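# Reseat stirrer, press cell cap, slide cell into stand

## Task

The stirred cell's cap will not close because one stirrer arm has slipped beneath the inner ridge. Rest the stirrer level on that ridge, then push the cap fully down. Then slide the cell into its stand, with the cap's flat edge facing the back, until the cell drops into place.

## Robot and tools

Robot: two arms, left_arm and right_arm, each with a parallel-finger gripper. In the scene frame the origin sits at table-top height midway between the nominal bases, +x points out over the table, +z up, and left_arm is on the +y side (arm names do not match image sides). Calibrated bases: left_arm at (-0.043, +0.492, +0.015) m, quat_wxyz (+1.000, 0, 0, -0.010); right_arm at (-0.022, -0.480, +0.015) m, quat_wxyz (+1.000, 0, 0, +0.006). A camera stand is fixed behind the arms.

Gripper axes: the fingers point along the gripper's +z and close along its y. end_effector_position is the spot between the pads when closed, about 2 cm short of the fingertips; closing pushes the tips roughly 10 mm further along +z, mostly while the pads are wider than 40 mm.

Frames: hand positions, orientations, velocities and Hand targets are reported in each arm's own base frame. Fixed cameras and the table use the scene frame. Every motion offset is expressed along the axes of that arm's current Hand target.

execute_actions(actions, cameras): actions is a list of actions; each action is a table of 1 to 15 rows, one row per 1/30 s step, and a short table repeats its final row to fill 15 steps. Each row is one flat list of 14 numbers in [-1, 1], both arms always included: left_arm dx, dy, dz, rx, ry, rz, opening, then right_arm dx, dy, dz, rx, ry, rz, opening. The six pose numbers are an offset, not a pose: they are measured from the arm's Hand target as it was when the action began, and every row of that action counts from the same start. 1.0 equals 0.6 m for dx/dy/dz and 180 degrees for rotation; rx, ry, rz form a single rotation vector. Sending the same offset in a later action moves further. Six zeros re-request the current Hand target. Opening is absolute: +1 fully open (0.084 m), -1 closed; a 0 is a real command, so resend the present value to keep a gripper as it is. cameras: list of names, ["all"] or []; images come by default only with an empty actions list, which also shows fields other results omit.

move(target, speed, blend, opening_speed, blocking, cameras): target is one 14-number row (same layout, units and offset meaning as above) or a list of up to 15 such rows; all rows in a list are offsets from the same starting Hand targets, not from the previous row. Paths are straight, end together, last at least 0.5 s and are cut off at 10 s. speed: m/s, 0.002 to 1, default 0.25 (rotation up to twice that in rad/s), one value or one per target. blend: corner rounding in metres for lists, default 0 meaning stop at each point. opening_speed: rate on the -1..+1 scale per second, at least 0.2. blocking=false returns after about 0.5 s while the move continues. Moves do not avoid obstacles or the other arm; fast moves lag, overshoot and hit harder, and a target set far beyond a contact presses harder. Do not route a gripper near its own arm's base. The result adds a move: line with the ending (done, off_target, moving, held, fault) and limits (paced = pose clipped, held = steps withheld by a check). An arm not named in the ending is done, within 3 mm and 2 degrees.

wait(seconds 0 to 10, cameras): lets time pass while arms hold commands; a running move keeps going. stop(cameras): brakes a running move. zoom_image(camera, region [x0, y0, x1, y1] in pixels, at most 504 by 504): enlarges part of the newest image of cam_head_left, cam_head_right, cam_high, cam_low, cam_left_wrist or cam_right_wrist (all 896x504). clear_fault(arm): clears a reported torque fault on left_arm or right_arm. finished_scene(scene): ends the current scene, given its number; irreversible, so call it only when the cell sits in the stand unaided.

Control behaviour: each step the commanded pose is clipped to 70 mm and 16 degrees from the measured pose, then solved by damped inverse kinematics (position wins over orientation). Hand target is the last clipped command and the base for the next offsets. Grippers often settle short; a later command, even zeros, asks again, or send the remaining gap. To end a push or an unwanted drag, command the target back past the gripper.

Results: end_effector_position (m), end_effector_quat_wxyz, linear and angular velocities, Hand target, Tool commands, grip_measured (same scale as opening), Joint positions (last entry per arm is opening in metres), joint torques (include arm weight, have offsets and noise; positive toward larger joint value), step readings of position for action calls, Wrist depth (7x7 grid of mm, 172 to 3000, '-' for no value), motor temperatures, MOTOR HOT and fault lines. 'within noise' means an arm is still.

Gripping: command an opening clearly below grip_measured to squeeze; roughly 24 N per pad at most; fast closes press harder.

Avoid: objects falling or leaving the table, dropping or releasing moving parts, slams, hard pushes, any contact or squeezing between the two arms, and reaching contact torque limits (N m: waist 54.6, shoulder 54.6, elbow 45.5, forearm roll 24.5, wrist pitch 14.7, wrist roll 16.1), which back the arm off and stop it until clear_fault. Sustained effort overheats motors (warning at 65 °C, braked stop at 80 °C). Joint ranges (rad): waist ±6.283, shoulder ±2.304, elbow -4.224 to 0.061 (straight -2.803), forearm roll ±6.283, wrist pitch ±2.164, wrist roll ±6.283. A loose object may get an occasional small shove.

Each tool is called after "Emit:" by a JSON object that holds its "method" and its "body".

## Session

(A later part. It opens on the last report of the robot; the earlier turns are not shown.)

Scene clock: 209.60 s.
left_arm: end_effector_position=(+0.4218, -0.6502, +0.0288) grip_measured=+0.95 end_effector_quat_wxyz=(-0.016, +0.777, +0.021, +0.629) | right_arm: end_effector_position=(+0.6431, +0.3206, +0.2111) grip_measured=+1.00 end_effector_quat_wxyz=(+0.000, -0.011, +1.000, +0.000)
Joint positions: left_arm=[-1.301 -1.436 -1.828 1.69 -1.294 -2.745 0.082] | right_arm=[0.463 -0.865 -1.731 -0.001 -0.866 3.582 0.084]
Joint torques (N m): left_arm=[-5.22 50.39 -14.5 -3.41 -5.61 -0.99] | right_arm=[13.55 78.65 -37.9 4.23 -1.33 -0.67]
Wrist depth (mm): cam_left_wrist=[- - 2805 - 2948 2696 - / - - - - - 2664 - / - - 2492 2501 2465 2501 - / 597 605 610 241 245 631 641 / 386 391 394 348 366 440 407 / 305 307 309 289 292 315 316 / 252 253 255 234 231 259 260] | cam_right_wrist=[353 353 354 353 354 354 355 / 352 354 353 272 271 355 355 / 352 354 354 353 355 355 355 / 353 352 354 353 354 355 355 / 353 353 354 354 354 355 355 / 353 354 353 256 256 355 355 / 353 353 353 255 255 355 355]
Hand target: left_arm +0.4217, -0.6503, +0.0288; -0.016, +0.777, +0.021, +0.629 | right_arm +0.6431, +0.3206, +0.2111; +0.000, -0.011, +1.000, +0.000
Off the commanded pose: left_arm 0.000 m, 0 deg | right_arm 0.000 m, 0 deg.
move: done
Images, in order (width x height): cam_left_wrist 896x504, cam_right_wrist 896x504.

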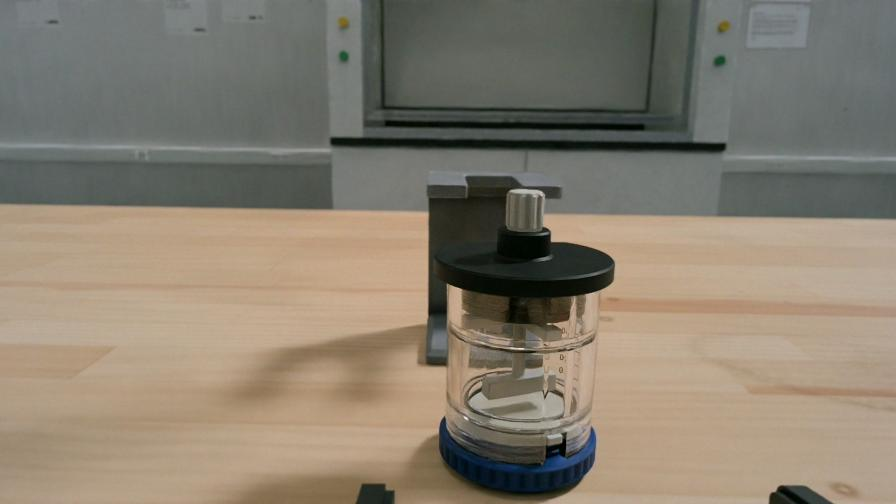

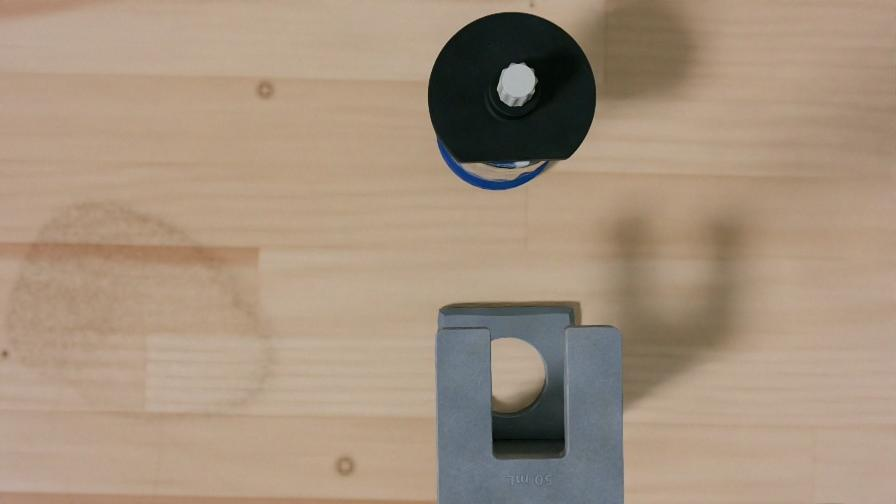

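Emit:
{"method": "move", "body": {"target": [[0.05,0,0.22,0,0,0,0.95,0,0,0,0,0,0,1],[0.05,0,0.22,0,0,0,-0.6,0,0,0,0,0,0,1],[0.064,0,0.217,0,0,0,-0.6,0,0,0,0,0,0,1]], "speed": 0.08, "opening_speed": 0.8}}

Emit:
{"method": "move", "body": {"target": [[0,0,0,0,0,0,-0.6,0,0,0.2,0,0,0,1],[0,0,0,0,0,0,-0.6,0,0,0.2,0,0,0,0.2],[0,0,0,0,0,0,-0.6,0.1,-0.0067,0.2,0,0,0,0.2]], "speed": 0.07, "opening_speed": 0.8, "cameras": ["cam_right_wrist","cam_left_wrist"]}}

Scene clock: 216.03 s.
left_arm: end_effector_position=(+0.5569, -0.6431, +0.0392) grip_measured=+0.30 end_effector_quat_wxyz=(-0.016, +0.777, +0.021, +0.629) | right_arm: end_effector_position=(+0.6431, +0.3206, +0.2111) grip_measured=+1.00 end_effector_quat_wxyz=(+0.000, -0.011, +1.000, +0.000)
Joint positions: left_arm=[-1.119 -1.509 -2.021 1.819 -1.194 -2.635 0.057] | right_arm=[0.463 -0.865 -1.731 -0.001 -0.866 3.582 0.084]
Joint torques (N m): left_arm=[1.92 51.11 -17.17 -3.2 0.16 0.57] | right_arm=[12.57 78.66 -37.66 4.29 -1.19 -0.69]
Wrist depth (mm): cam_left_wrist=[- - 2771 2839 2911 2448 2960 / - - 2839 2999 2973 2727 - / - - 2405 2356 2356 2356 - / 643 649 - 253 257 685 696 / 416 457 513 269 395 474 438 / 328 331 - - - 365 341 / 271 272 - - - - 280] | cam_right_wrist=[353 353 353 263 263 354 355 / 353 354 354 263 263 355 355 / 353 353 354 353 354 354 355 / 353 353 353 353 354 355 355 / 352 353 353 354 354 355 355 / 353 353 354 255 256 355 355 / 353 353 353 256 256 355 355]
Hand target: left_arm +0.5569, -0.6431, +0.0392; -0.016, +0.777, +0.021, +0.629 | right_arm +0.6431, +0.3206, +0.2111; +0.000, -0.011, +1.000, +0.000
Off the commanded pose: left_arm 0.000 m, 0 deg | right_arm 0.000 m, 0 deg.
move: done

Scene clock: 220.67 s.
left_arm: end_effector_position=(+0.5569, -0.6431, +0.0392) grip_measured=+0.30 end_effector_quat_wxyz=(-0.016, +0.777, +0.021, +0.629) | right_arm: end_effector_position=(+0.5833, +0.3152, +0.0911) grip_measured=+0.62 end_effector_quat_wxyz=(+0.000, -0.011, +1.000, +0.000)
Joint positions: left_arm=[-1.119 -1.509 -2.021 1.819 -1.194 -2.635 0.057] | right_arm=[0.496 -0.892 -1.474 -0.001 -0.582 3.616 0.07]
Joint torques (N m): left_arm=[-2.83 54 -17.17 -1.37 0.29 -0.17] | right_arm=[14.06 78.27 -18.94 -1.96 1.22 0.73]
Wrist depth (mm): cam_left_wrist=[- - - - - - - / - - - 2948 2935 - - / - - - 2372 2372 - - / 641 643 - 665 675 686 694 / 415 421 - - 199 434 438 / 328 331 - - - 340 342 / 271 272 - - - - 281] | cam_right_wrist=[233 233 - - - - 235 / 233 233 - - - - 235 / 233 233 - - - - 234 / 233 233 233 - - 235 234 / 233 233 233 - - 234 234 / 233 233 233 - 226 235 235 / 233 233 - - - - 235]
Hand target: left_arm +0.5569, -0.6431, +0.0392; -0.016, +0.777, +0.021, +0.629 | right_arm +0.5832, +0.3152, +0.0911; +0.000, -0.011, +1.000, +0.000
Off the commanded pose: left_arm 0.000 m, 0 deg | right_arm 0.000 m, 0 deg.
move: done
Images, in order (width x height): cam_left_wrist 896x504, cam_right_wrist 896x504.

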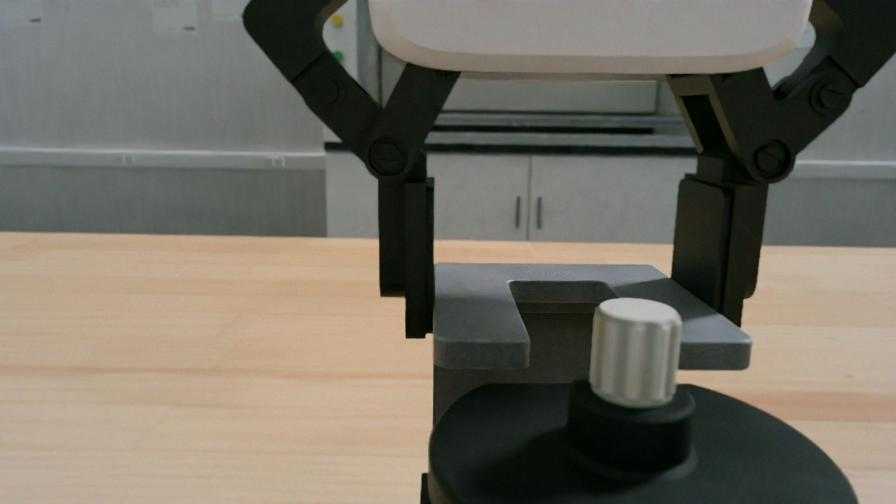

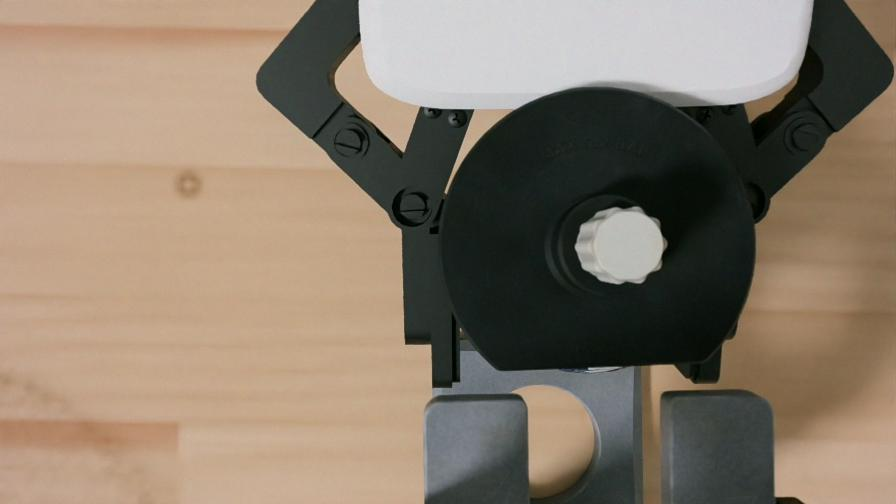

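Emit:
{"method": "move", "body": {"target": [0,0,0,0,0,0,-0.6,0.028,0.0042,0,0,0,0,0.2], "speed": 0.03, "cameras": ["cam_right_wrist","cam_left_wrist"]}}

Scene clock: 222.13 s.
left_arm: end_effector_position=(+0.5569, -0.6431, +0.0392) grip_measured=+0.30 end_effector_quat_wxyz=(-0.016, +0.777, +0.021, +0.629) | right_arm: end_effector_position=(+0.5664, +0.3173, +0.0911) grip_measured=+0.62 end_effector_quat_wxyz=(+0.000, -0.011, +1.000, +0.000)
Joint positions: left_arm=[-1.119 -1.509 -2.021 1.819 -1.194 -2.635 0.057] | right_arm=[0.511 -0.863 -1.421 -0.002 -0.558 3.631 0.07]
Joint torques (N m): left_arm=[-4.99 53.69 -18.5 -1.36 0.27 -0.33] | right_arm=[15.47 77.66 -19 -1.9 1.24 0.66]
Wrist depth (mm): cam_left_wrist=[- - - - - - 2999 / - - - 2923 2886 - - / - - 2397 2389 2340 - - / 640 - 655 664 680 - 696 / 417 418 - - - 435 437 / 328 330 - - - - 343 / 271 273 - - - - 280] | cam_right_wrist=[233 233 - - - - 234 / 233 233 - - - - 235 / 233 233 - - - - 235 / 233 233 - - - - 234 / 233 233 234 - - 234 234 / 233 233 234 - - - 234 / 233 234 - - - - 234]
Hand target: left_arm +0.5569, -0.6431, +0.0392; -0.016, +0.777, +0.021, +0.629 | right_arm +0.5664, +0.3173, +0.0911; +0.000, -0.011, +1.000, +0.000
Off the commanded pose: left_arm 0.000 m, 0 deg | right_arm 0.000 m, 0 deg.
move: done
Images, in order (width x height): cam_left_wrist 896x504, cam_right_wrist 896x504.

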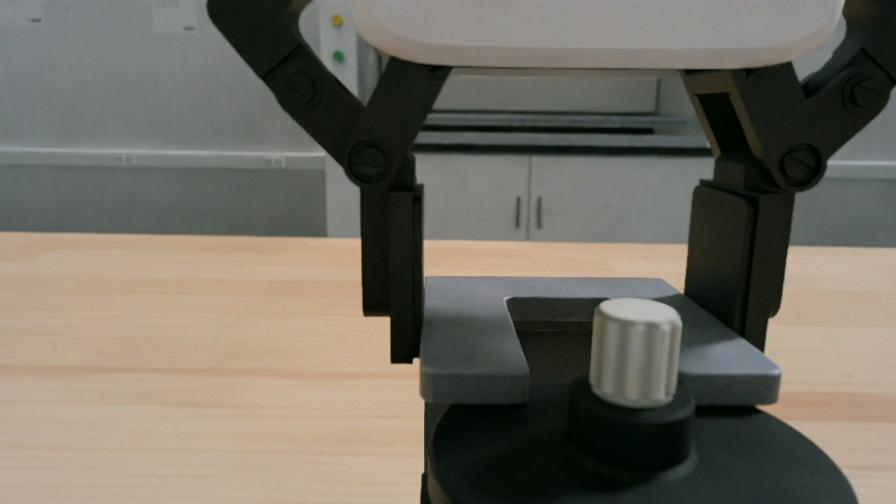

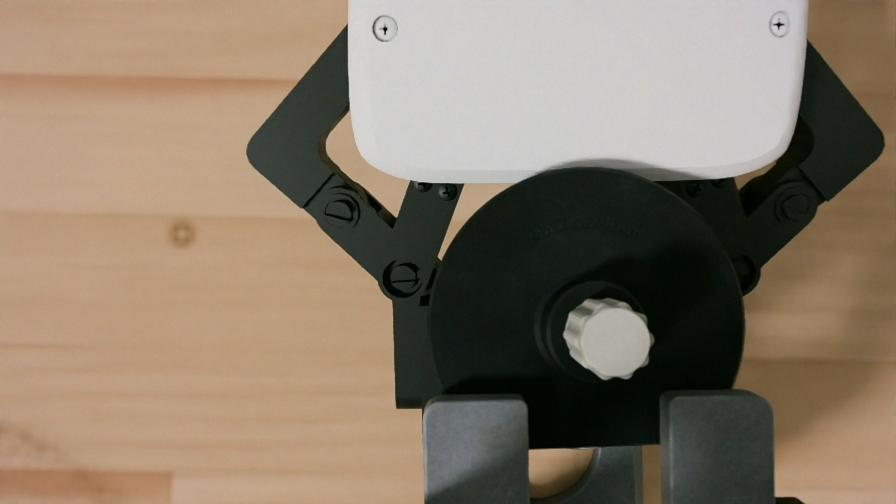

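Emit:
{"method": "move", "body": {"target": [0,0,0,0,0,0,-0.6,0.045,0,0,0,0,0,0.2], "speed": 0.03, "cameras": ["cam_right_wrist","cam_left_wrist"]}}

Scene clock: 223.83 s.
left_arm: end_effector_position=(+0.5569, -0.6431, +0.0392) grip_measured=+0.30 end_effector_quat_wxyz=(-0.016, +0.777, +0.021, +0.629) | right_arm: end_effector_position=(+0.5394, +0.3167, +0.0910) grip_measured=+0.62 end_effector_quat_wxyz=(+0.000, -0.011, +1.000, +0.000)
Joint positions: left_arm=[-1.119 -1.509 -2.021 1.819 -1.194 -2.635 0.057] | right_arm=[0.531 -0.816 -1.334 -0.002 -0.518 3.651 0.07]
Joint torques (N m): left_arm=[-4.84 52.78 -17.65 -1.34 0.3 -0.33] | right_arm=[16.78 74.99 -18.39 -2.22 1.26 0.67]
Wrist depth (mm): cam_left_wrist=[- - - - - - - / - - - 2973 - 2960 - / - - 2333 2364 2364 2356 - / - - - 662 677 - 693 / 414 - - - - - 482 / 329 - - - - - 341 / 271 - - - - - 265] | cam_right_wrist=[233 233 - - - - 235 / 233 233 - - - - 235 / 233 234 - - - - 235 / 233 233 - - - - 235 / 233 233 - - - - 235 / 233 233 - - - - 235 / 233 233 - - - - 234]
Hand target: left_arm +0.5569, -0.6431, +0.0392; -0.016, +0.777, +0.021, +0.629 | right_arm +0.5394, +0.3167, +0.0910; +0.000, -0.011, +1.000, +0.000
Off the commanded pose: left_arm 0.000 m, 0 deg | right_arm 0.000 m, 0 deg.
move: done
Images, in order (width x height): cam_left_wrist 896x504, cam_right_wrist 896x504.

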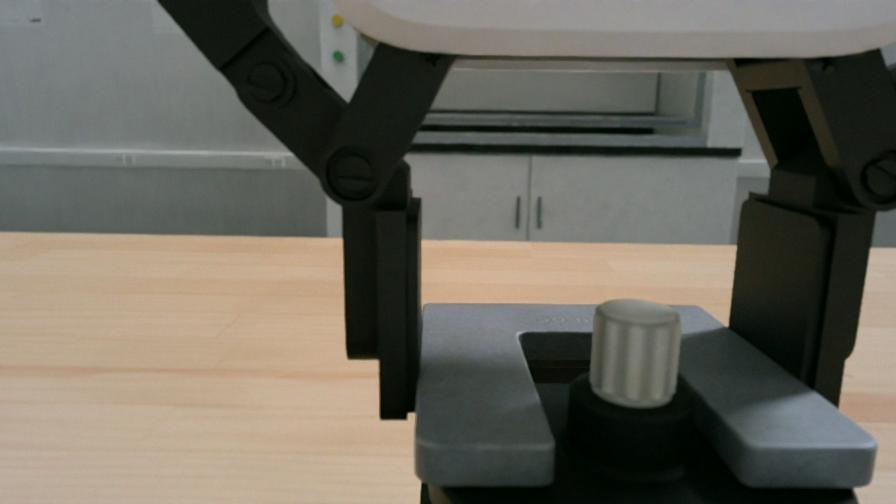

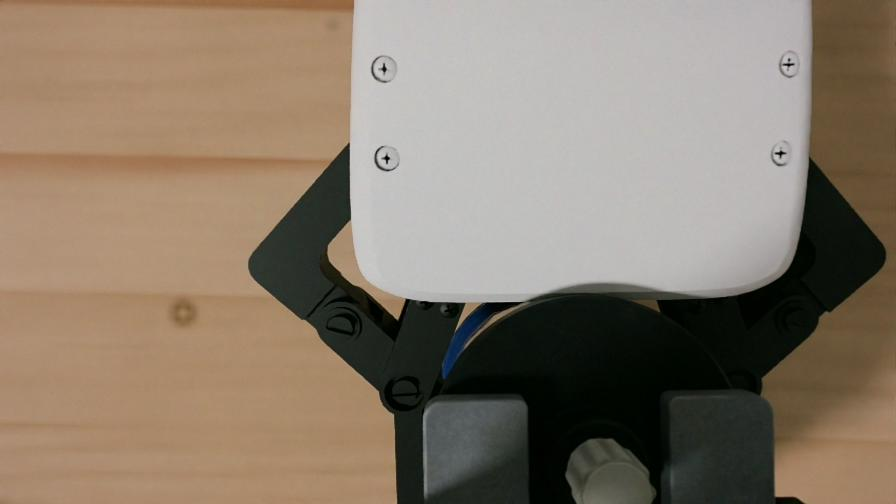

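Emit:
{"method": "move", "body": {"target": [0,0,0,0,0,0,-0.6,0.026,0,0,0,0,0,0.2], "speed": 0.03, "cameras": ["cam_left_wrist"]}}

Emit:
{"method": "move", "body": {"target": [-0.0065,0,0.0014,0,0,0,-0.6,0,0,0,0,0,0,0.2], "speed": 0.02, "cameras": ["cam_left_wrist","cam_low"]}}

Emit:
{"method": "zoom_image", "body": {"camera": "cam_low", "region": [350, 260, 450, 360]}}

Scene clock: 225.10 s.
left_arm: end_effector_position=(+0.5569, -0.6431, +0.0392) grip_measured=+0.30 end_effector_quat_wxyz=(-0.016, +0.777, +0.021, +0.629) | right_arm: end_effector_position=(+0.5238, +0.3163, +0.0910) grip_measured=+0.62 end_effector_quat_wxyz=(+0.000, -0.011, +1.000, +0.000)
Joint positions: left_arm=[-1.119 -1.509 -2.021 1.819 -1.194 -2.635 0.057] | right_arm=[0.544 -0.79 -1.287 -0.002 -0.496 3.664 0.07]
Joint torques (N m): left_arm=[-5.31 52.01 -17.9 -0.73 0.15 -0.38] | right_arm=[15.87 73.9 -17.92 -2.19 1.17 0.62]
Wrist depth (mm): cam_left_wrist=[- - - - - - - / - - 2501 2973 - 2696 - / - - 2356 2348 2397 2372 - / - 649 2431 664 677 679 695 / - 462 - 516 - 475 482 / 328 - - - - - 342 / 271 - - - - - -] | cam_right_wrist=[233 233 - - - - 234 / 233 233 - - - - 234 / 233 233 - - - - 235 / 233 233 - - - - 235 / 233 233 - - - - 235 / 233 234 - - - - 235 / 233 233 - - - - 235]
Hand target: left_arm +0.5569, -0.6431, +0.0392; -0.016, +0.777, +0.021, +0.629 | right_arm +0.5238, +0.3163, +0.0910; +0.000, -0.011, +1.000, +0.000
Off the commanded pose: left_arm 0.000 m, 0 deg | right_arm 0.000 m, 0 deg.
move: done
Images, in order (width x height): cam_left_wrist 896x504.

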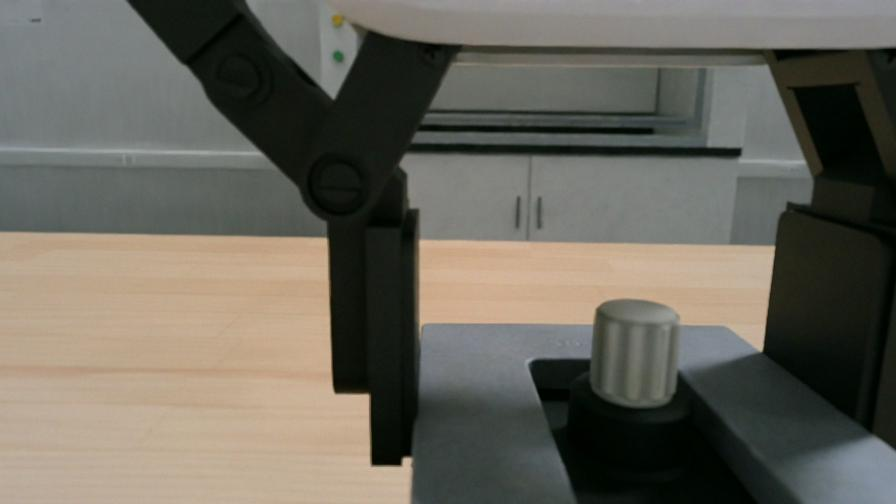

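Scene clock: 225.80 s.
left_arm: end_effector_position=(+0.5570, -0.6433, +0.0362) grip_measured=+0.30 end_effector_quat_wxyz=(-0.016, +0.777, +0.021, +0.629) | right_arm: end_effector_position=(+0.5237, +0.3163, +0.0910) grip_measured=+0.62 end_effector_quat_wxyz=(+0.000, -0.011, +1.000, +0.000)
Joint positions: left_arm=[-1.119 -1.518 -2.03 1.82 -1.195 -2.636 0.057] | right_arm=[0.544 -0.79 -1.286 -0.002 -0.496 3.664 0.07]
Joint torques (N m): left_arm=[-3.9 7.25 -12.87 1.53 7.69 -1.07] | right_arm=[13.44 74.58 -38.28 -1.49 1.26 0.64]
Wrist depth (mm): cam_left_wrist=[- - - - - - - / - - 2886 2923 - 2717 - / - - 2364 2372 2372 2340 - / - 647 2414 664 677 683 696 / - 456 - 515 - 525 479 / 323 - - - - - 339 / 268 - - - - - -] | cam_right_wrist=[233 233 - - - - 234 / 233 233 - - - - 234 / 233 233 - - - - 234 / 233 233 - - - - 234 / 233 233 - - - - 234 / 233 233 - - - - 234 / 233 233 - - - - 234]
Hand target: left_arm +0.5569, -0.6431, +0.0352; -0.016, +0.777, +0.021, +0.629 | right_arm +0.5238, +0.3163, +0.0910; +0.000, -0.011, +1.000, +0.000
Off the commanded pose: left_arm 0.001 m, 0 deg | right_arm 0.000 m, 0 deg.
move: done
Images, in order (width x height): cam_low 896x504, cam_left_wrist 896x504.

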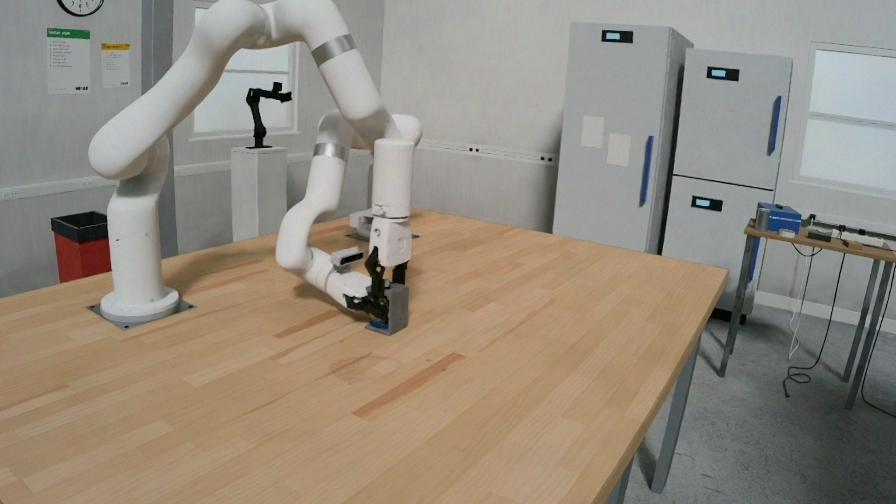

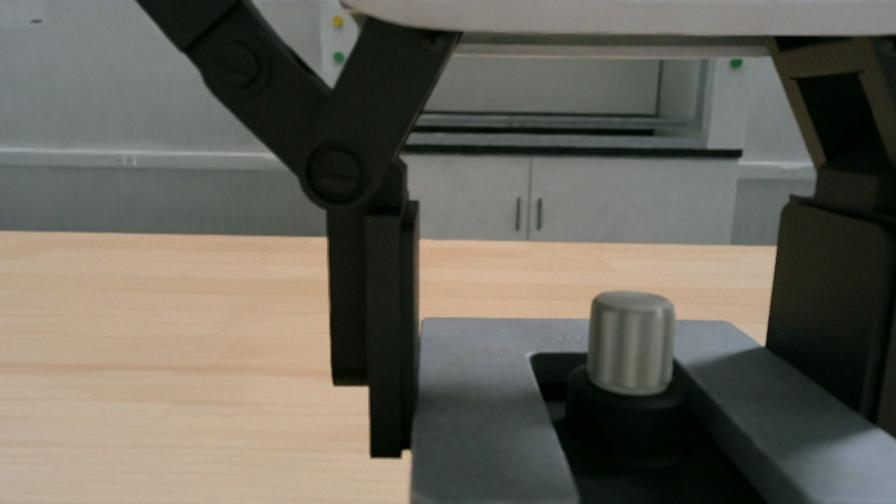

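Scaled by 5.040.

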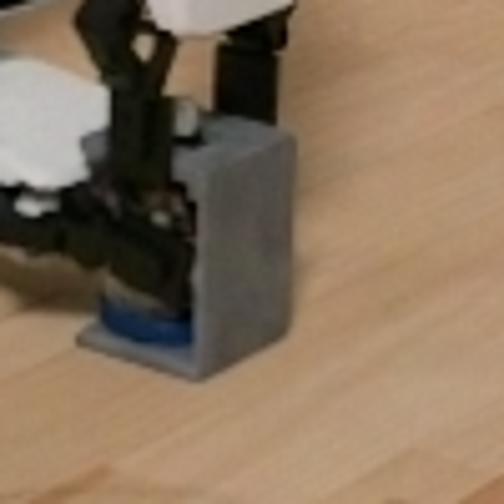

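Emit:
{"method": "move", "body": {"target": [0.001,0,0,0,0,0,-0.6,0.004,0,0,0,0,0,0.2], "speed": 0.02, "cameras": ["cam_left_wrist"]}}

Emit:
{"method": "move", "body": {"target": [0,0,0,0,0,0,-0.6,0.004,0,0,0,0,0,0.2], "speed": 0.02, "cameras": ["cam_left_wrist","cam_right_wrist"]}}

Scene clock: 227.00 s.
left_arm: end_effector_position=(+0.5569, -0.6431, +0.0356) grip_measured=+0.30 end_effector_quat_wxyz=(-0.016, +0.777, +0.021, +0.629) | right_arm: end_effector_position=(+0.5215, +0.3163, +0.0911) grip_measured=+0.62 end_effector_quat_wxyz=(+0.000, -0.011, +1.000, +0.000)
Joint positions: left_arm=[-1.119 -1.518 -2.029 1.82 -1.194 -2.636 0.057] | right_arm=[0.546 -0.786 -1.279 -0.002 -0.493 3.666 0.07]
Joint torques (N m): left_arm=[4.71 30.41 1.03 0.29 10.02 0.67] | right_arm=[22.15 85.23 -22.38 -0.65 0.43 0.82]
Wrist depth (mm): cam_left_wrist=[- - - - - - - / - - 2793 2935 - 2614 - / - - 2405 2389 2431 2333 - / - 638 2414 656 675 675 - / - 499 - 510 - 471 432 / 322 - - - - - - / 267 - - - - - -] | cam_right_wrist=[233 233 - - - - 234 / 233 233 - - - - 235 / 233 233 - - - - 235 / 233 233 - - - - 235 / 233 233 - - - - 235 / 233 233 - - - - 235 / 233 233 - - - - 235]
Hand target: left_arm +0.5570, -0.6431, +0.0358; -0.016, +0.777, +0.021, +0.629 | right_arm +0.5214, +0.3163, +0.0910; +0.000, -0.011, +1.000, +0.000
Off the commanded pose: left_arm 0.000 m, 0 deg | right_arm 0.000 m, 0 deg.
move: done
Images, in order (width x height): cam_left_wrist 896x504.

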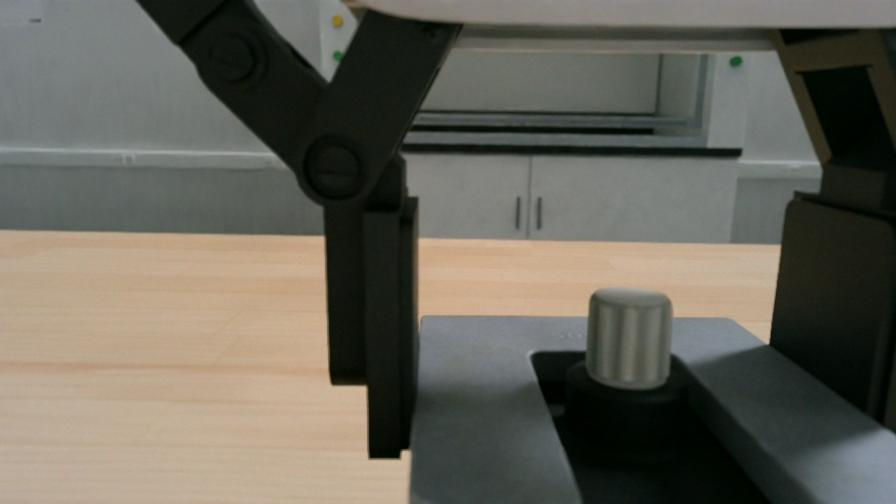

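Scene clock: 227.70 s.
left_arm: end_effector_position=(+0.5569, -0.6431, +0.0357) grip_measured=+0.30 end_effector_quat_wxyz=(-0.016, +0.777, +0.021, +0.629) | right_arm: end_effector_position=(+0.5192, +0.3163, +0.0911) grip_measured=+0.62 end_effector_quat_wxyz=(+0.001, -0.011, +1.000, +0.000)
Joint positions: left_arm=[-1.119 -1.517 -2.029 1.82 -1.194 -2.636 0.057] | right_arm=[0.547 -0.782 -1.272 -0.002 -0.49 3.668 0.07]
Joint torques (N m): left_arm=[9.29 34.8 -9.91 1.41 7.95 0.61] | right_arm=[34.09 68.26 -1.62 0.1 -2.43 0.81]
Wrist depth (mm): cam_left_wrist=[- - - - - - - / - - 2340 2911 - 2397 - / - - 2422 2364 2340 2317 - / - 639 2405 655 669 669 - / - 502 - 509 - 472 - / 322 - - - - - - / 266 - - - - - -] | cam_right_wrist=[233 233 - - - - 235 / 233 233 - - - - 235 / 233 233 - - - - 235 / 233 233 - - - - 235 / 233 234 - - - - 235 / 233 233 - - - - 235 / 233 234 - - - - 235]
Hand target: left_arm +0.5570, -0.6431, +0.0358; -0.016, +0.777, +0.021, +0.629 | right_arm +0.5190, +0.3162, +0.0910; +0.000, -0.011, +1.000, +0.000
Off the commanded pose: left_arm 0.000 m, 0 deg | right_arm 0.000 m, 0 deg.
move: done
Images, in order (width x height): cam_left_wrist 896x504, cam_right_wrist 896x504.

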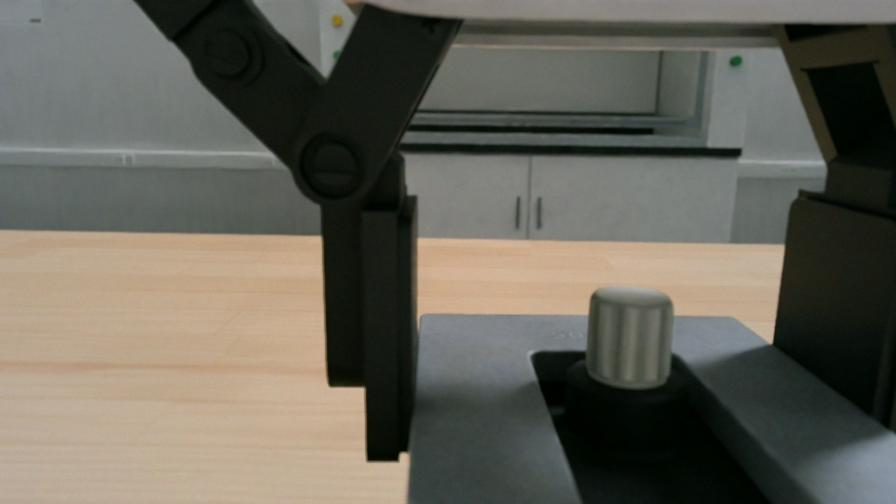

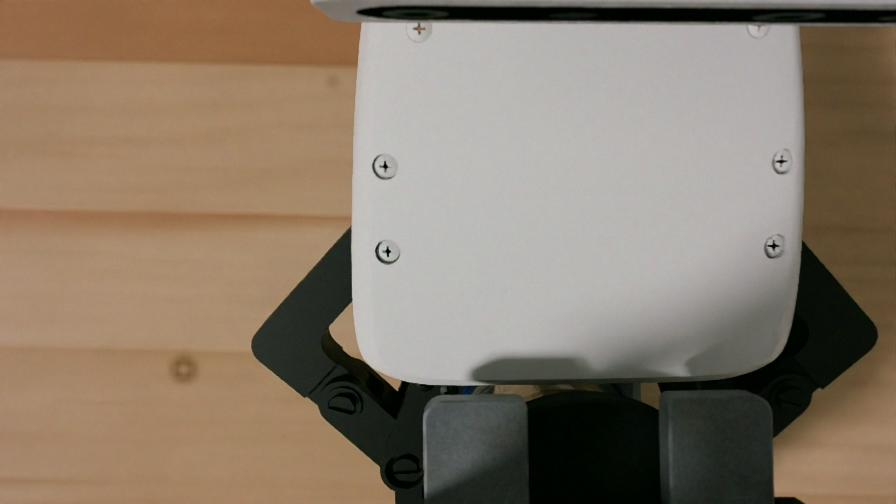

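Emit:
{"method": "move", "body": {"target": [0,0,0,0,0,0,-0.6,-0.006,0,0,0,0,0,0.2], "speed": 0.02}}

Emit:
{"method": "move", "body": {"target": [0,0,0,0,0,0,0.6,0,0,0,0,0,0,0.2], "opening_speed": 0.5, "cameras": ["cam_left_wrist","cam_low"]}}

Emit:
{"method": "zoom_image", "body": {"camera": "cam_low", "region": [350, 260, 450, 360]}}

Scene clock: 228.90 s.
left_arm: end_effector_position=(+0.5571, -0.6430, +0.0358) grip_measured=+0.30 end_effector_quat_wxyz=(-0.016, +0.777, +0.021, +0.629) | right_arm: end_effector_position=(+0.5224, +0.3163, +0.0909) grip_measured=+0.62 end_effector_quat_wxyz=(+0.000, -0.011, +1.000, +0.000)
Joint positions: left_arm=[-1.119 -1.517 -2.029 1.82 -1.194 -2.636 0.057] | right_arm=[0.545 -0.788 -1.283 -0.002 -0.495 3.665 0.07]
Joint torques (N m): left_arm=[-1.7 35.65 -19.39 1.5 3.31 -0.35] | right_arm=[-20.63 61.96 -42.95 2.52 -0.81 -0.82]
Wrist depth (mm): cam_left_wrist=[- - - - - - - / - - 2439 2935 - 2654 - / - - 2389 2333 2340 2302 - / - 638 2422 652 666 669 - / - 499 - 507 - 468 430 / 322 - - - - - - / 266 - - - - - -] | cam_right_wrist=[233 233 - - - - 234 / 233 233 - - - - 234 / 233 233 - - - - 234 / 233 233 - - - - 234 / 233 233 - - - - 234 / 233 233 - - - - 234 / 233 233 - - - - 234]
Hand target: left_arm +0.5570, -0.6431, +0.0358; -0.016, +0.777, +0.021, +0.629 | right_arm +0.5226, +0.3163, +0.0910; +0.000, -0.011, +1.000, +0.000
Off the commanded pose: left_arm 0.000 m, 0 deg | right_arm 0.000 m, 0 deg.
move: done

Scene clock: 231.57 s.
left_arm: end_effector_position=(+0.5569, -0.6431, +0.0358) grip_measured=+0.59 end_effector_quat_wxyz=(-0.016, +0.777, +0.021, +0.629) | right_arm: end_effector_position=(+0.5227, +0.3163, +0.0910) grip_measured=+0.62 end_effector_quat_wxyz=(+0.000, -0.011, +1.000, +0.000)
Joint positions: left_arm=[-1.119 -1.517 -2.029 1.82 -1.194 -2.636 0.069] | right_arm=[0.545 -0.788 -1.283 -0.002 -0.495 3.665 0.07]
Joint torques (N m): left_arm=[3.91 40.2 -30.11 1.75 0.15 -0.62] | right_arm=[-2.59 49.44 -19.12 3.52 -0.98 -0.61]
Wrist depth (mm): cam_left_wrist=[- - - - - - - / - - 2309 2986 - 2696 - / - - 2364 2364 2348 2340 - / - 637 2405 646 664 665 - / - 496 - - - - 470 / 320 - - - - - 334 / 265 - - - - - -] | cam_right_wrist=[233 233 - - - - 235 / 233 233 - - - - 234 / 233 234 - - - - 235 / 233 233 - - - - 235 / 233 - - - - - 235 / 233 233 - - - - 235 / 233 233 - - - - 235]
Hand target: left_arm +0.5570, -0.6431, +0.0358; -0.016, +0.777, +0.021, +0.629 | right_arm +0.5226, +0.3163, +0.0910; +0.000, -0.011, +1.000, +0.000
Off the commanded pose: left_arm 0.000 m, 0 deg | right_arm 0.000 m, 0 deg.
move: done
Images, in order (width x height): cam_low 896x504, cam_left_wrist 896x504.

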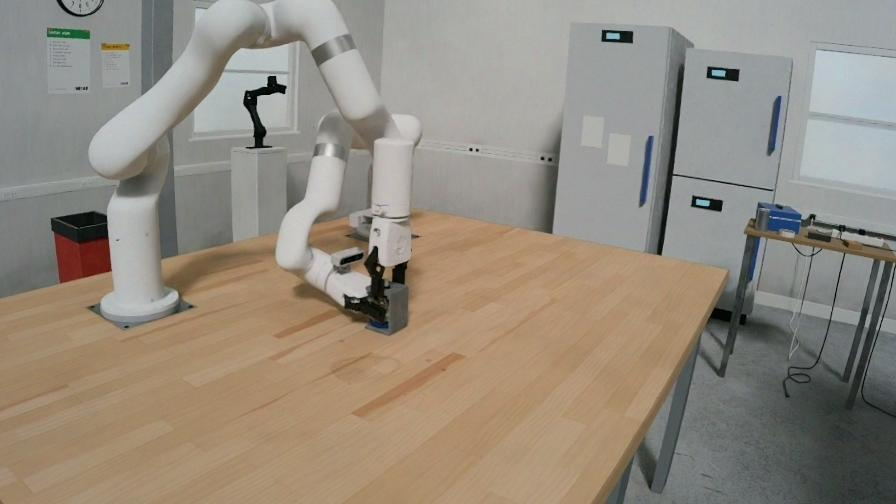

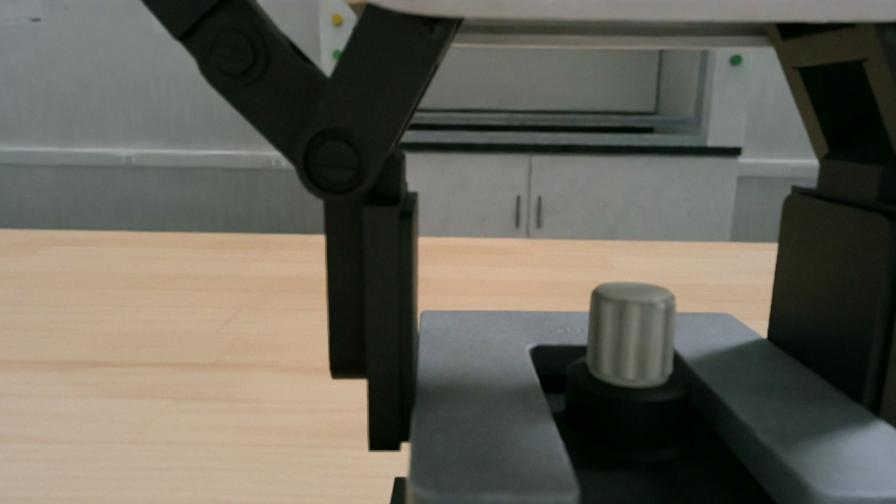

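Scaled by 5.040.

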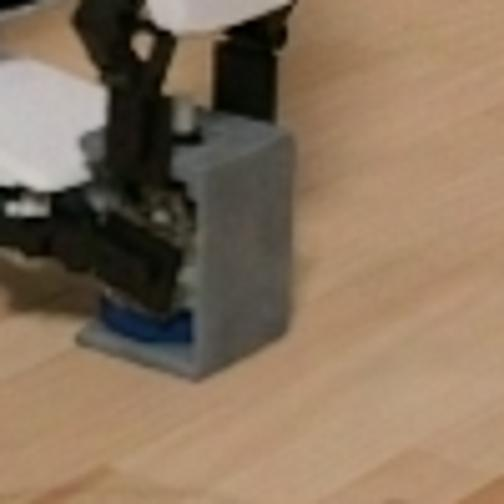

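Emit:
{"method": "move", "body": {"target": [-0.052,0,-0.243,0,0,0,0.6,0,0,0,0,0,0,0.2], "speed": 0.08}}

Emit:
{"method": "move", "body": {"target": [[0,0,0,0,0,0,0.6,0,0,0,0,0,0,1],[0,0,0,0,0,0,0.6,0,0,-0.15,0,0,0,1],[0,0,0,0,0,0,0.6,-0.08,-0.035,-0.15,0,0,0,1]], "speed": 0.1, "opening_speed": 0.8, "cameras": ["cam_right_wrist","cam_left_wrist","cam_low"]}}

Emit:
{"method": "zoom_image", "body": {"camera": "cam_left_wrist", "region": [380, 130, 700, 450]}}

Emit:
{"method": "zoom_image", "body": {"camera": "cam_low", "region": [350, 260, 450, 360]}}

Scene clock: 234.60 s.
left_arm: end_effector_position=(+0.4081, -0.6510, +0.0357) grip_measured=+0.60 end_effector_quat_wxyz=(-0.016, +0.777, +0.021, +0.629) | right_arm: end_effector_position=(+0.5226, +0.3163, +0.0910) grip_measured=+0.62 end_effector_quat_wxyz=(+0.000, -0.011, +1.000, +0.000)
Joint positions: left_arm=[-1.321 -1.415 -1.801 1.673 -1.302 -2.749 0.069] | right_arm=[0.545 -0.788 -1.283 -0.002 -0.495 3.665 0.07]
Joint torques (N m): left_arm=[-3.72 50.56 -13.8 -2.84 -5.63 -1.13] | right_arm=[11.99 50.46 -18.71 3.18 -1.01 -0.45]
Wrist depth (mm): cam_left_wrist=[- - 237 224 224 2381 - / - - - 2465 256 2439 - / - - - 2556 283 2528 - / 625 633 637 234 238 666 678 / 406 446 451 299 385 463 426 / 321 323 325 302 307 332 334 / 265 266 268 246 244 272 272] | cam_right_wrist=[233 233 234 234 234 234 234 / 233 233 234 234 234 234 235 / 233 233 234 233 234 234 235 / 233 233 233 234 234 234 235 / 233 234 234 234 234 235 235 / 233 234 234 233 226 234 235 / 233 233 - - - - 235]
Hand target: left_arm +0.4081, -0.6510, +0.0357; -0.016, +0.777, +0.021, +0.629 | right_arm +0.5226, +0.3163, +0.0910; +0.000, -0.011, +1.000, +0.000
Off the commanded pose: left_arm 0.000 m, 0 deg | right_arm 0.000 m, 0 deg.
move: done

Scene clock: 238.10 s.
left_arm: end_effector_position=(+0.4081, -0.6510, +0.0357) grip_measured=+0.60 end_effector_quat_wxyz=(-0.016, +0.777, +0.021, +0.629) | right_arm: end_effector_position=(+0.5710, +0.2965, +0.1811) grip_measured=+1.00 end_effector_quat_wxyz=(+0.000, -0.011, +1.000, +0.000)
Joint positions: left_arm=[-1.321 -1.415 -1.801 1.673 -1.302 -2.749 0.069] | right_arm=[0.479 -0.716 -1.408 -0.001 -0.691 3.599 0.084]
Joint torques (N m): left_arm=[-5.81 51.43 -13.82 -2.84 -5.58 -1.16] | right_arm=[-15.47 46.42 -36.33 4.19 -1.25 -0.69]
Wrist depth (mm): cam_left_wrist=[- - 2863 - - 2696 - / - - - - - 2654 - / - - - 2483 2501 2510 - / 627 630 637 235 239 668 675 / 405 446 451 297 384 461 428 / 321 323 324 303 308 330 333 / 265 266 268 246 244 272 273] | cam_right_wrist=[323 323 324 324 324 325 325 / 323 324 324 324 324 324 326 / 323 323 323 323 325 324 325 / 323 324 323 324 226 324 325 / 323 323 323 324 226 226 325 / 323 323 323 324 226 324 325 / 323 323 323 324 325 325 324]
Hand target: left_arm +0.4081, -0.6510, +0.0357; -0.016, +0.777, +0.021, +0.629 | right_arm +0.5710, +0.2965, +0.1811; +0.000, -0.011, +1.000, +0.000
Off the commanded pose: left_arm 0.000 m, 0 deg | right_arm 0.000 m, 0 deg.
move: done
Images, in order (width x height): cam_low 896x504, cam_left_wrist 896x504, cam_right_wrist 896x504.

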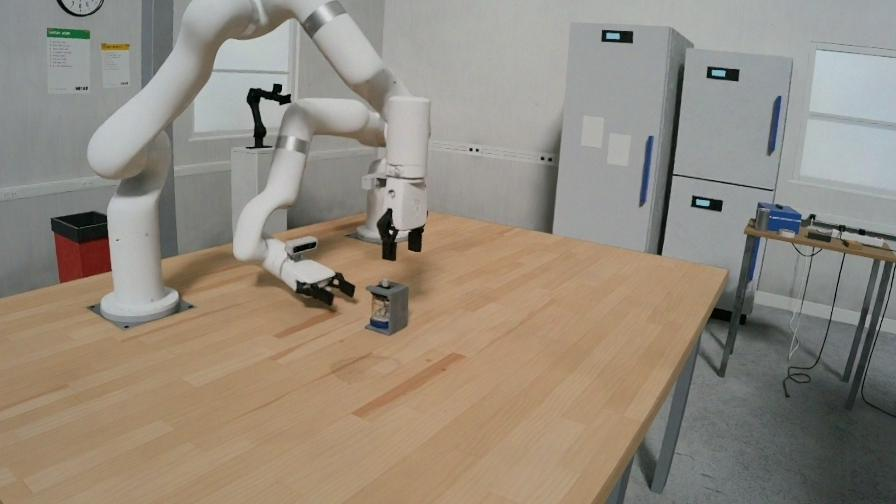

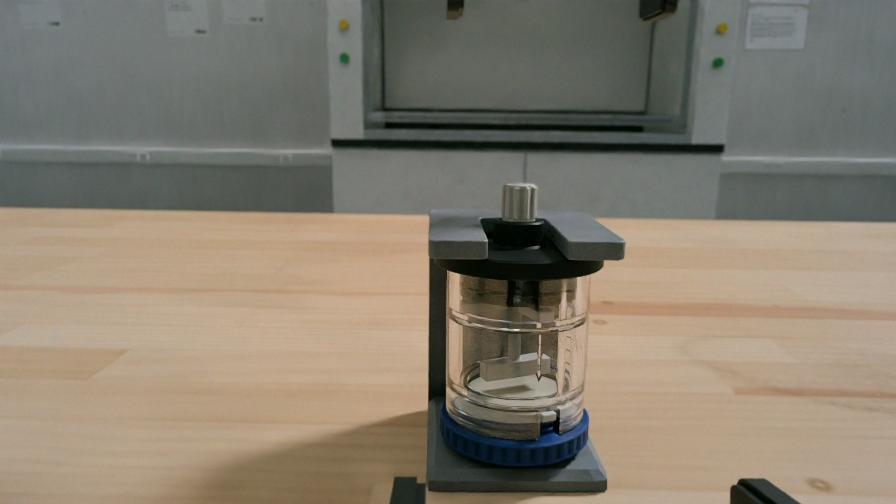

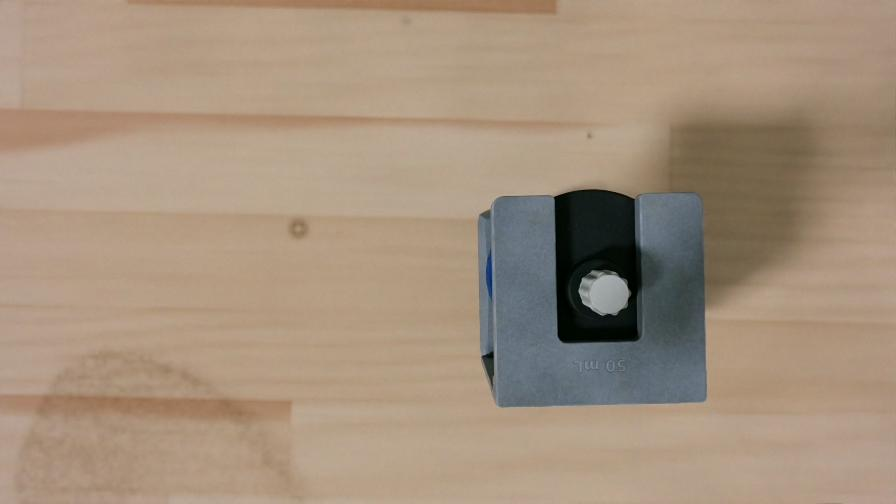

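Scaled by 1.575.

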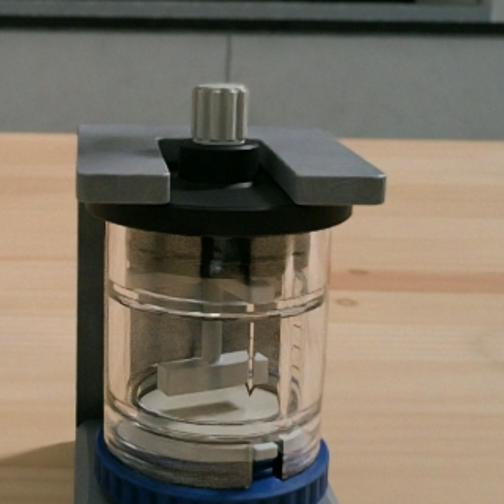

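Scaled by 5.040.

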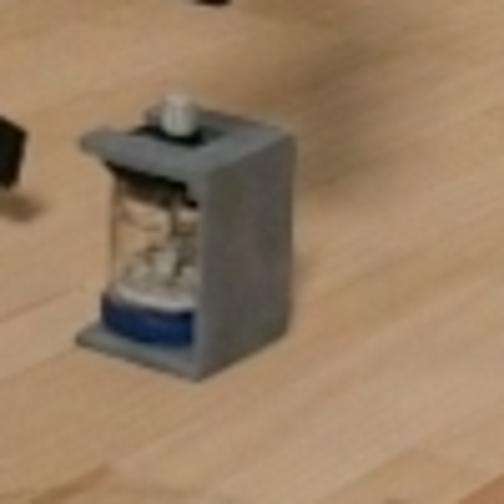

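Emit:
{"method": "move", "body": {"target": [[-0.0288,0.0025,0.006,0,0,0,-1,0.08,0.035,0.15,0,0,0,1],[-0.0288,0.0025,0.006,0,0,0,-1,0.08,0.035,0.15,0,0,0,0.2]], "speed": 0.08, "opening_speed": 0.8}}

Emit:
{"method": "move", "body": {"target": [0.0308,0,0.145,0,0,0,-1,0,0,0,0,0,0,0.2], "speed": 0.06, "cameras": ["cam_left_wrist","cam_low"]}}

Emit:
{"method": "zoom_image", "body": {"camera": "cam_low", "region": [330, 260, 430, 360]}}

Scene clock: 242.37 s.
left_arm: end_effector_position=(+0.4081, -0.6525, +0.0181) grip_measured=-1.00 end_effector_quat_wxyz=(-0.016, +0.777, +0.021, +0.629) | right_arm: end_effector_position=(+0.5226, +0.3163, +0.0910) grip_measured=+0.62 end_effector_quat_wxyz=(+0.000, -0.011, +1.000, +0.000)
Joint positions: left_arm=[-1.322 -1.458 -1.843 1.673 -1.303 -2.751 0] | right_arm=[0.545 -0.788 -1.283 -0.002 -0.495 3.665 0.07]
Joint torques (N m): left_arm=[-5.14 28.33 -27.79 1.11 -5.66 -0.55] | right_arm=[10.71 48.22 -17.38 -1.89 0.75 0.71]
Wrist depth (mm): cam_left_wrist=[- - 235 234 233 2389 - / - - - 2501 2474 2422 - / - - 779 237 246 2474 - / 547 552 560 288 504 587 595 / 387 359 395 295 337 405 410 / 281 282 284 250 249 290 292 / 232 233 234 236 237 226 240] | cam_right_wrist=[233 234 234 234 199 235 235 / 233 233 234 234 234 234 235 / 233 233 234 234 234 235 235 / 233 234 234 234 234 234 235 / 233 234 234 234 234 234 234 / 234 233 234 234 226 235 234 / 233 233 - - - - 235]
Hand target: left_arm +0.4081, -0.6525, +0.0181; -0.016, +0.777, +0.021, +0.629 | right_arm +0.5226, +0.3163, +0.0910; +0.000, -0.011, +1.000, +0.000
Off the commanded pose: left_arm 0.000 m, 0 deg | right_arm 0.000 m, 0 deg.
move: done

Scene clock: 244.27 s.
left_arm: end_effector_position=(+0.4969, -0.6478, +0.0180) grip_measured=-1.00 end_effector_quat_wxyz=(-0.016, +0.777, +0.021, +0.629) | right_arm: end_effector_position=(+0.5226, +0.3163, +0.0910) grip_measured=+0.62 end_effector_quat_wxyz=(+0.000, -0.011, +1.000, +0.000)
Joint positions: left_arm=[-1.198 -1.509 -1.958 1.769 -1.244 -2.693 0] | right_arm=[0.545 -0.788 -1.283 -0.002 -0.495 3.665 0.07]
Joint torques (N m): left_arm=[7.38 28.87 -30.55 4.31 1.18 0.58] | right_arm=[1.81 47.11 -17.68 -1.29 -0.43 0.75]
Wrist depth (mm): cam_left_wrist=[- - - 2911 2935 - - / - - - 2405 2414 2356 - / - - - 2405 2422 2439 - / 548 554 - - - 590 592 / 388 359 361 - - 405 410 / 280 282 284 210 211 290 292 / 232 233 234 213 186 226 239] | cam_right_wrist=[233 233 - - - - 235 / 233 233 234 179 175 235 235 / 233 233 234 187 184 234 235 / 233 233 234 234 191 234 235 / 233 234 234 234 195 235 235 / 234 233 234 234 217 234 235 / 233 234 - - - - 235]
Hand target: left_arm +0.4969, -0.6478, +0.0180; -0.016, +0.777, +0.021, +0.629 | right_arm +0.5226, +0.3163, +0.0910; +0.000, -0.011, +1.000, +0.000
Off the commanded pose: left_arm 0.000 m, 0 deg | right_arm 0.000 m, 0 deg.
move: done
Images, in order (width x height): cam_low 896x504, cam_left_wrist 896x504.

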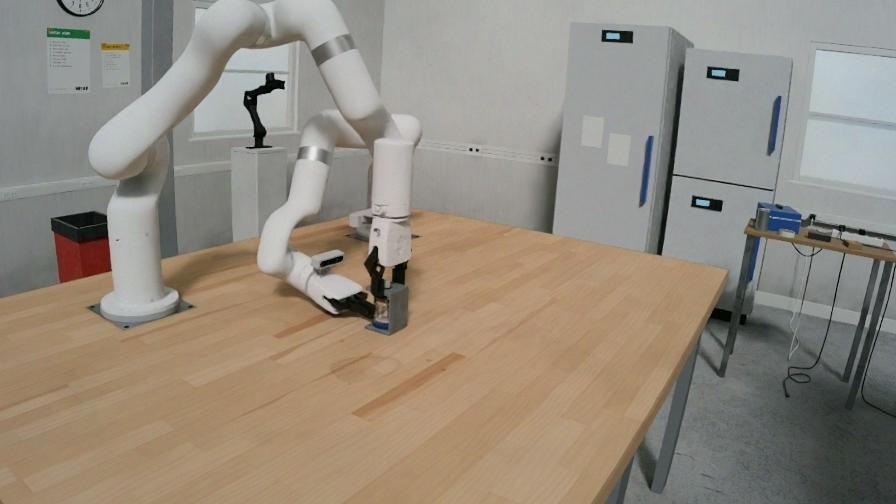

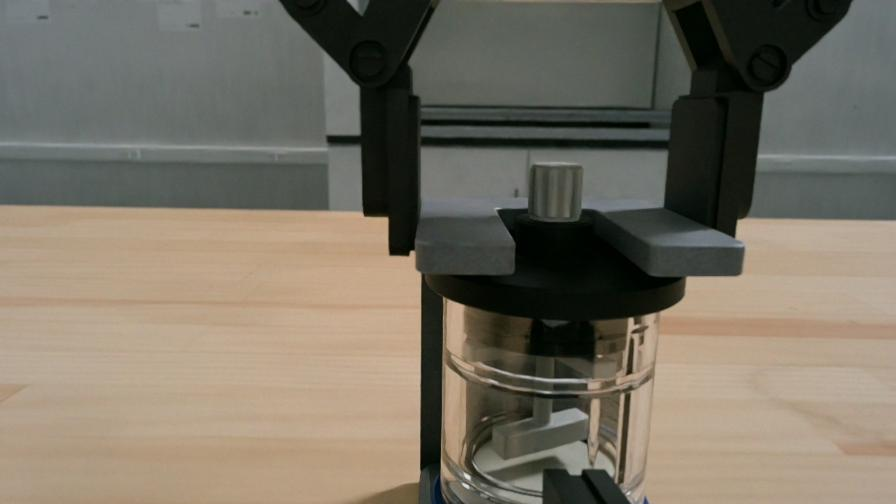

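Scaled by 5.040.

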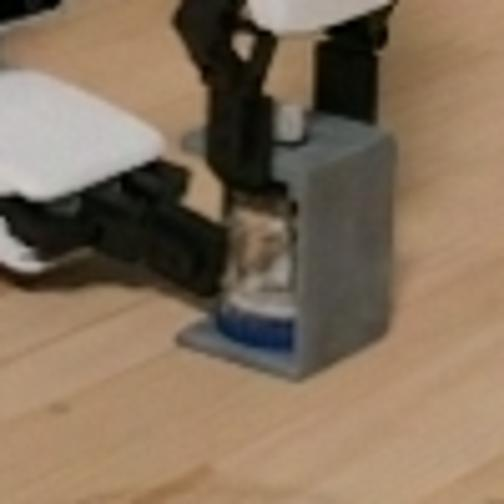

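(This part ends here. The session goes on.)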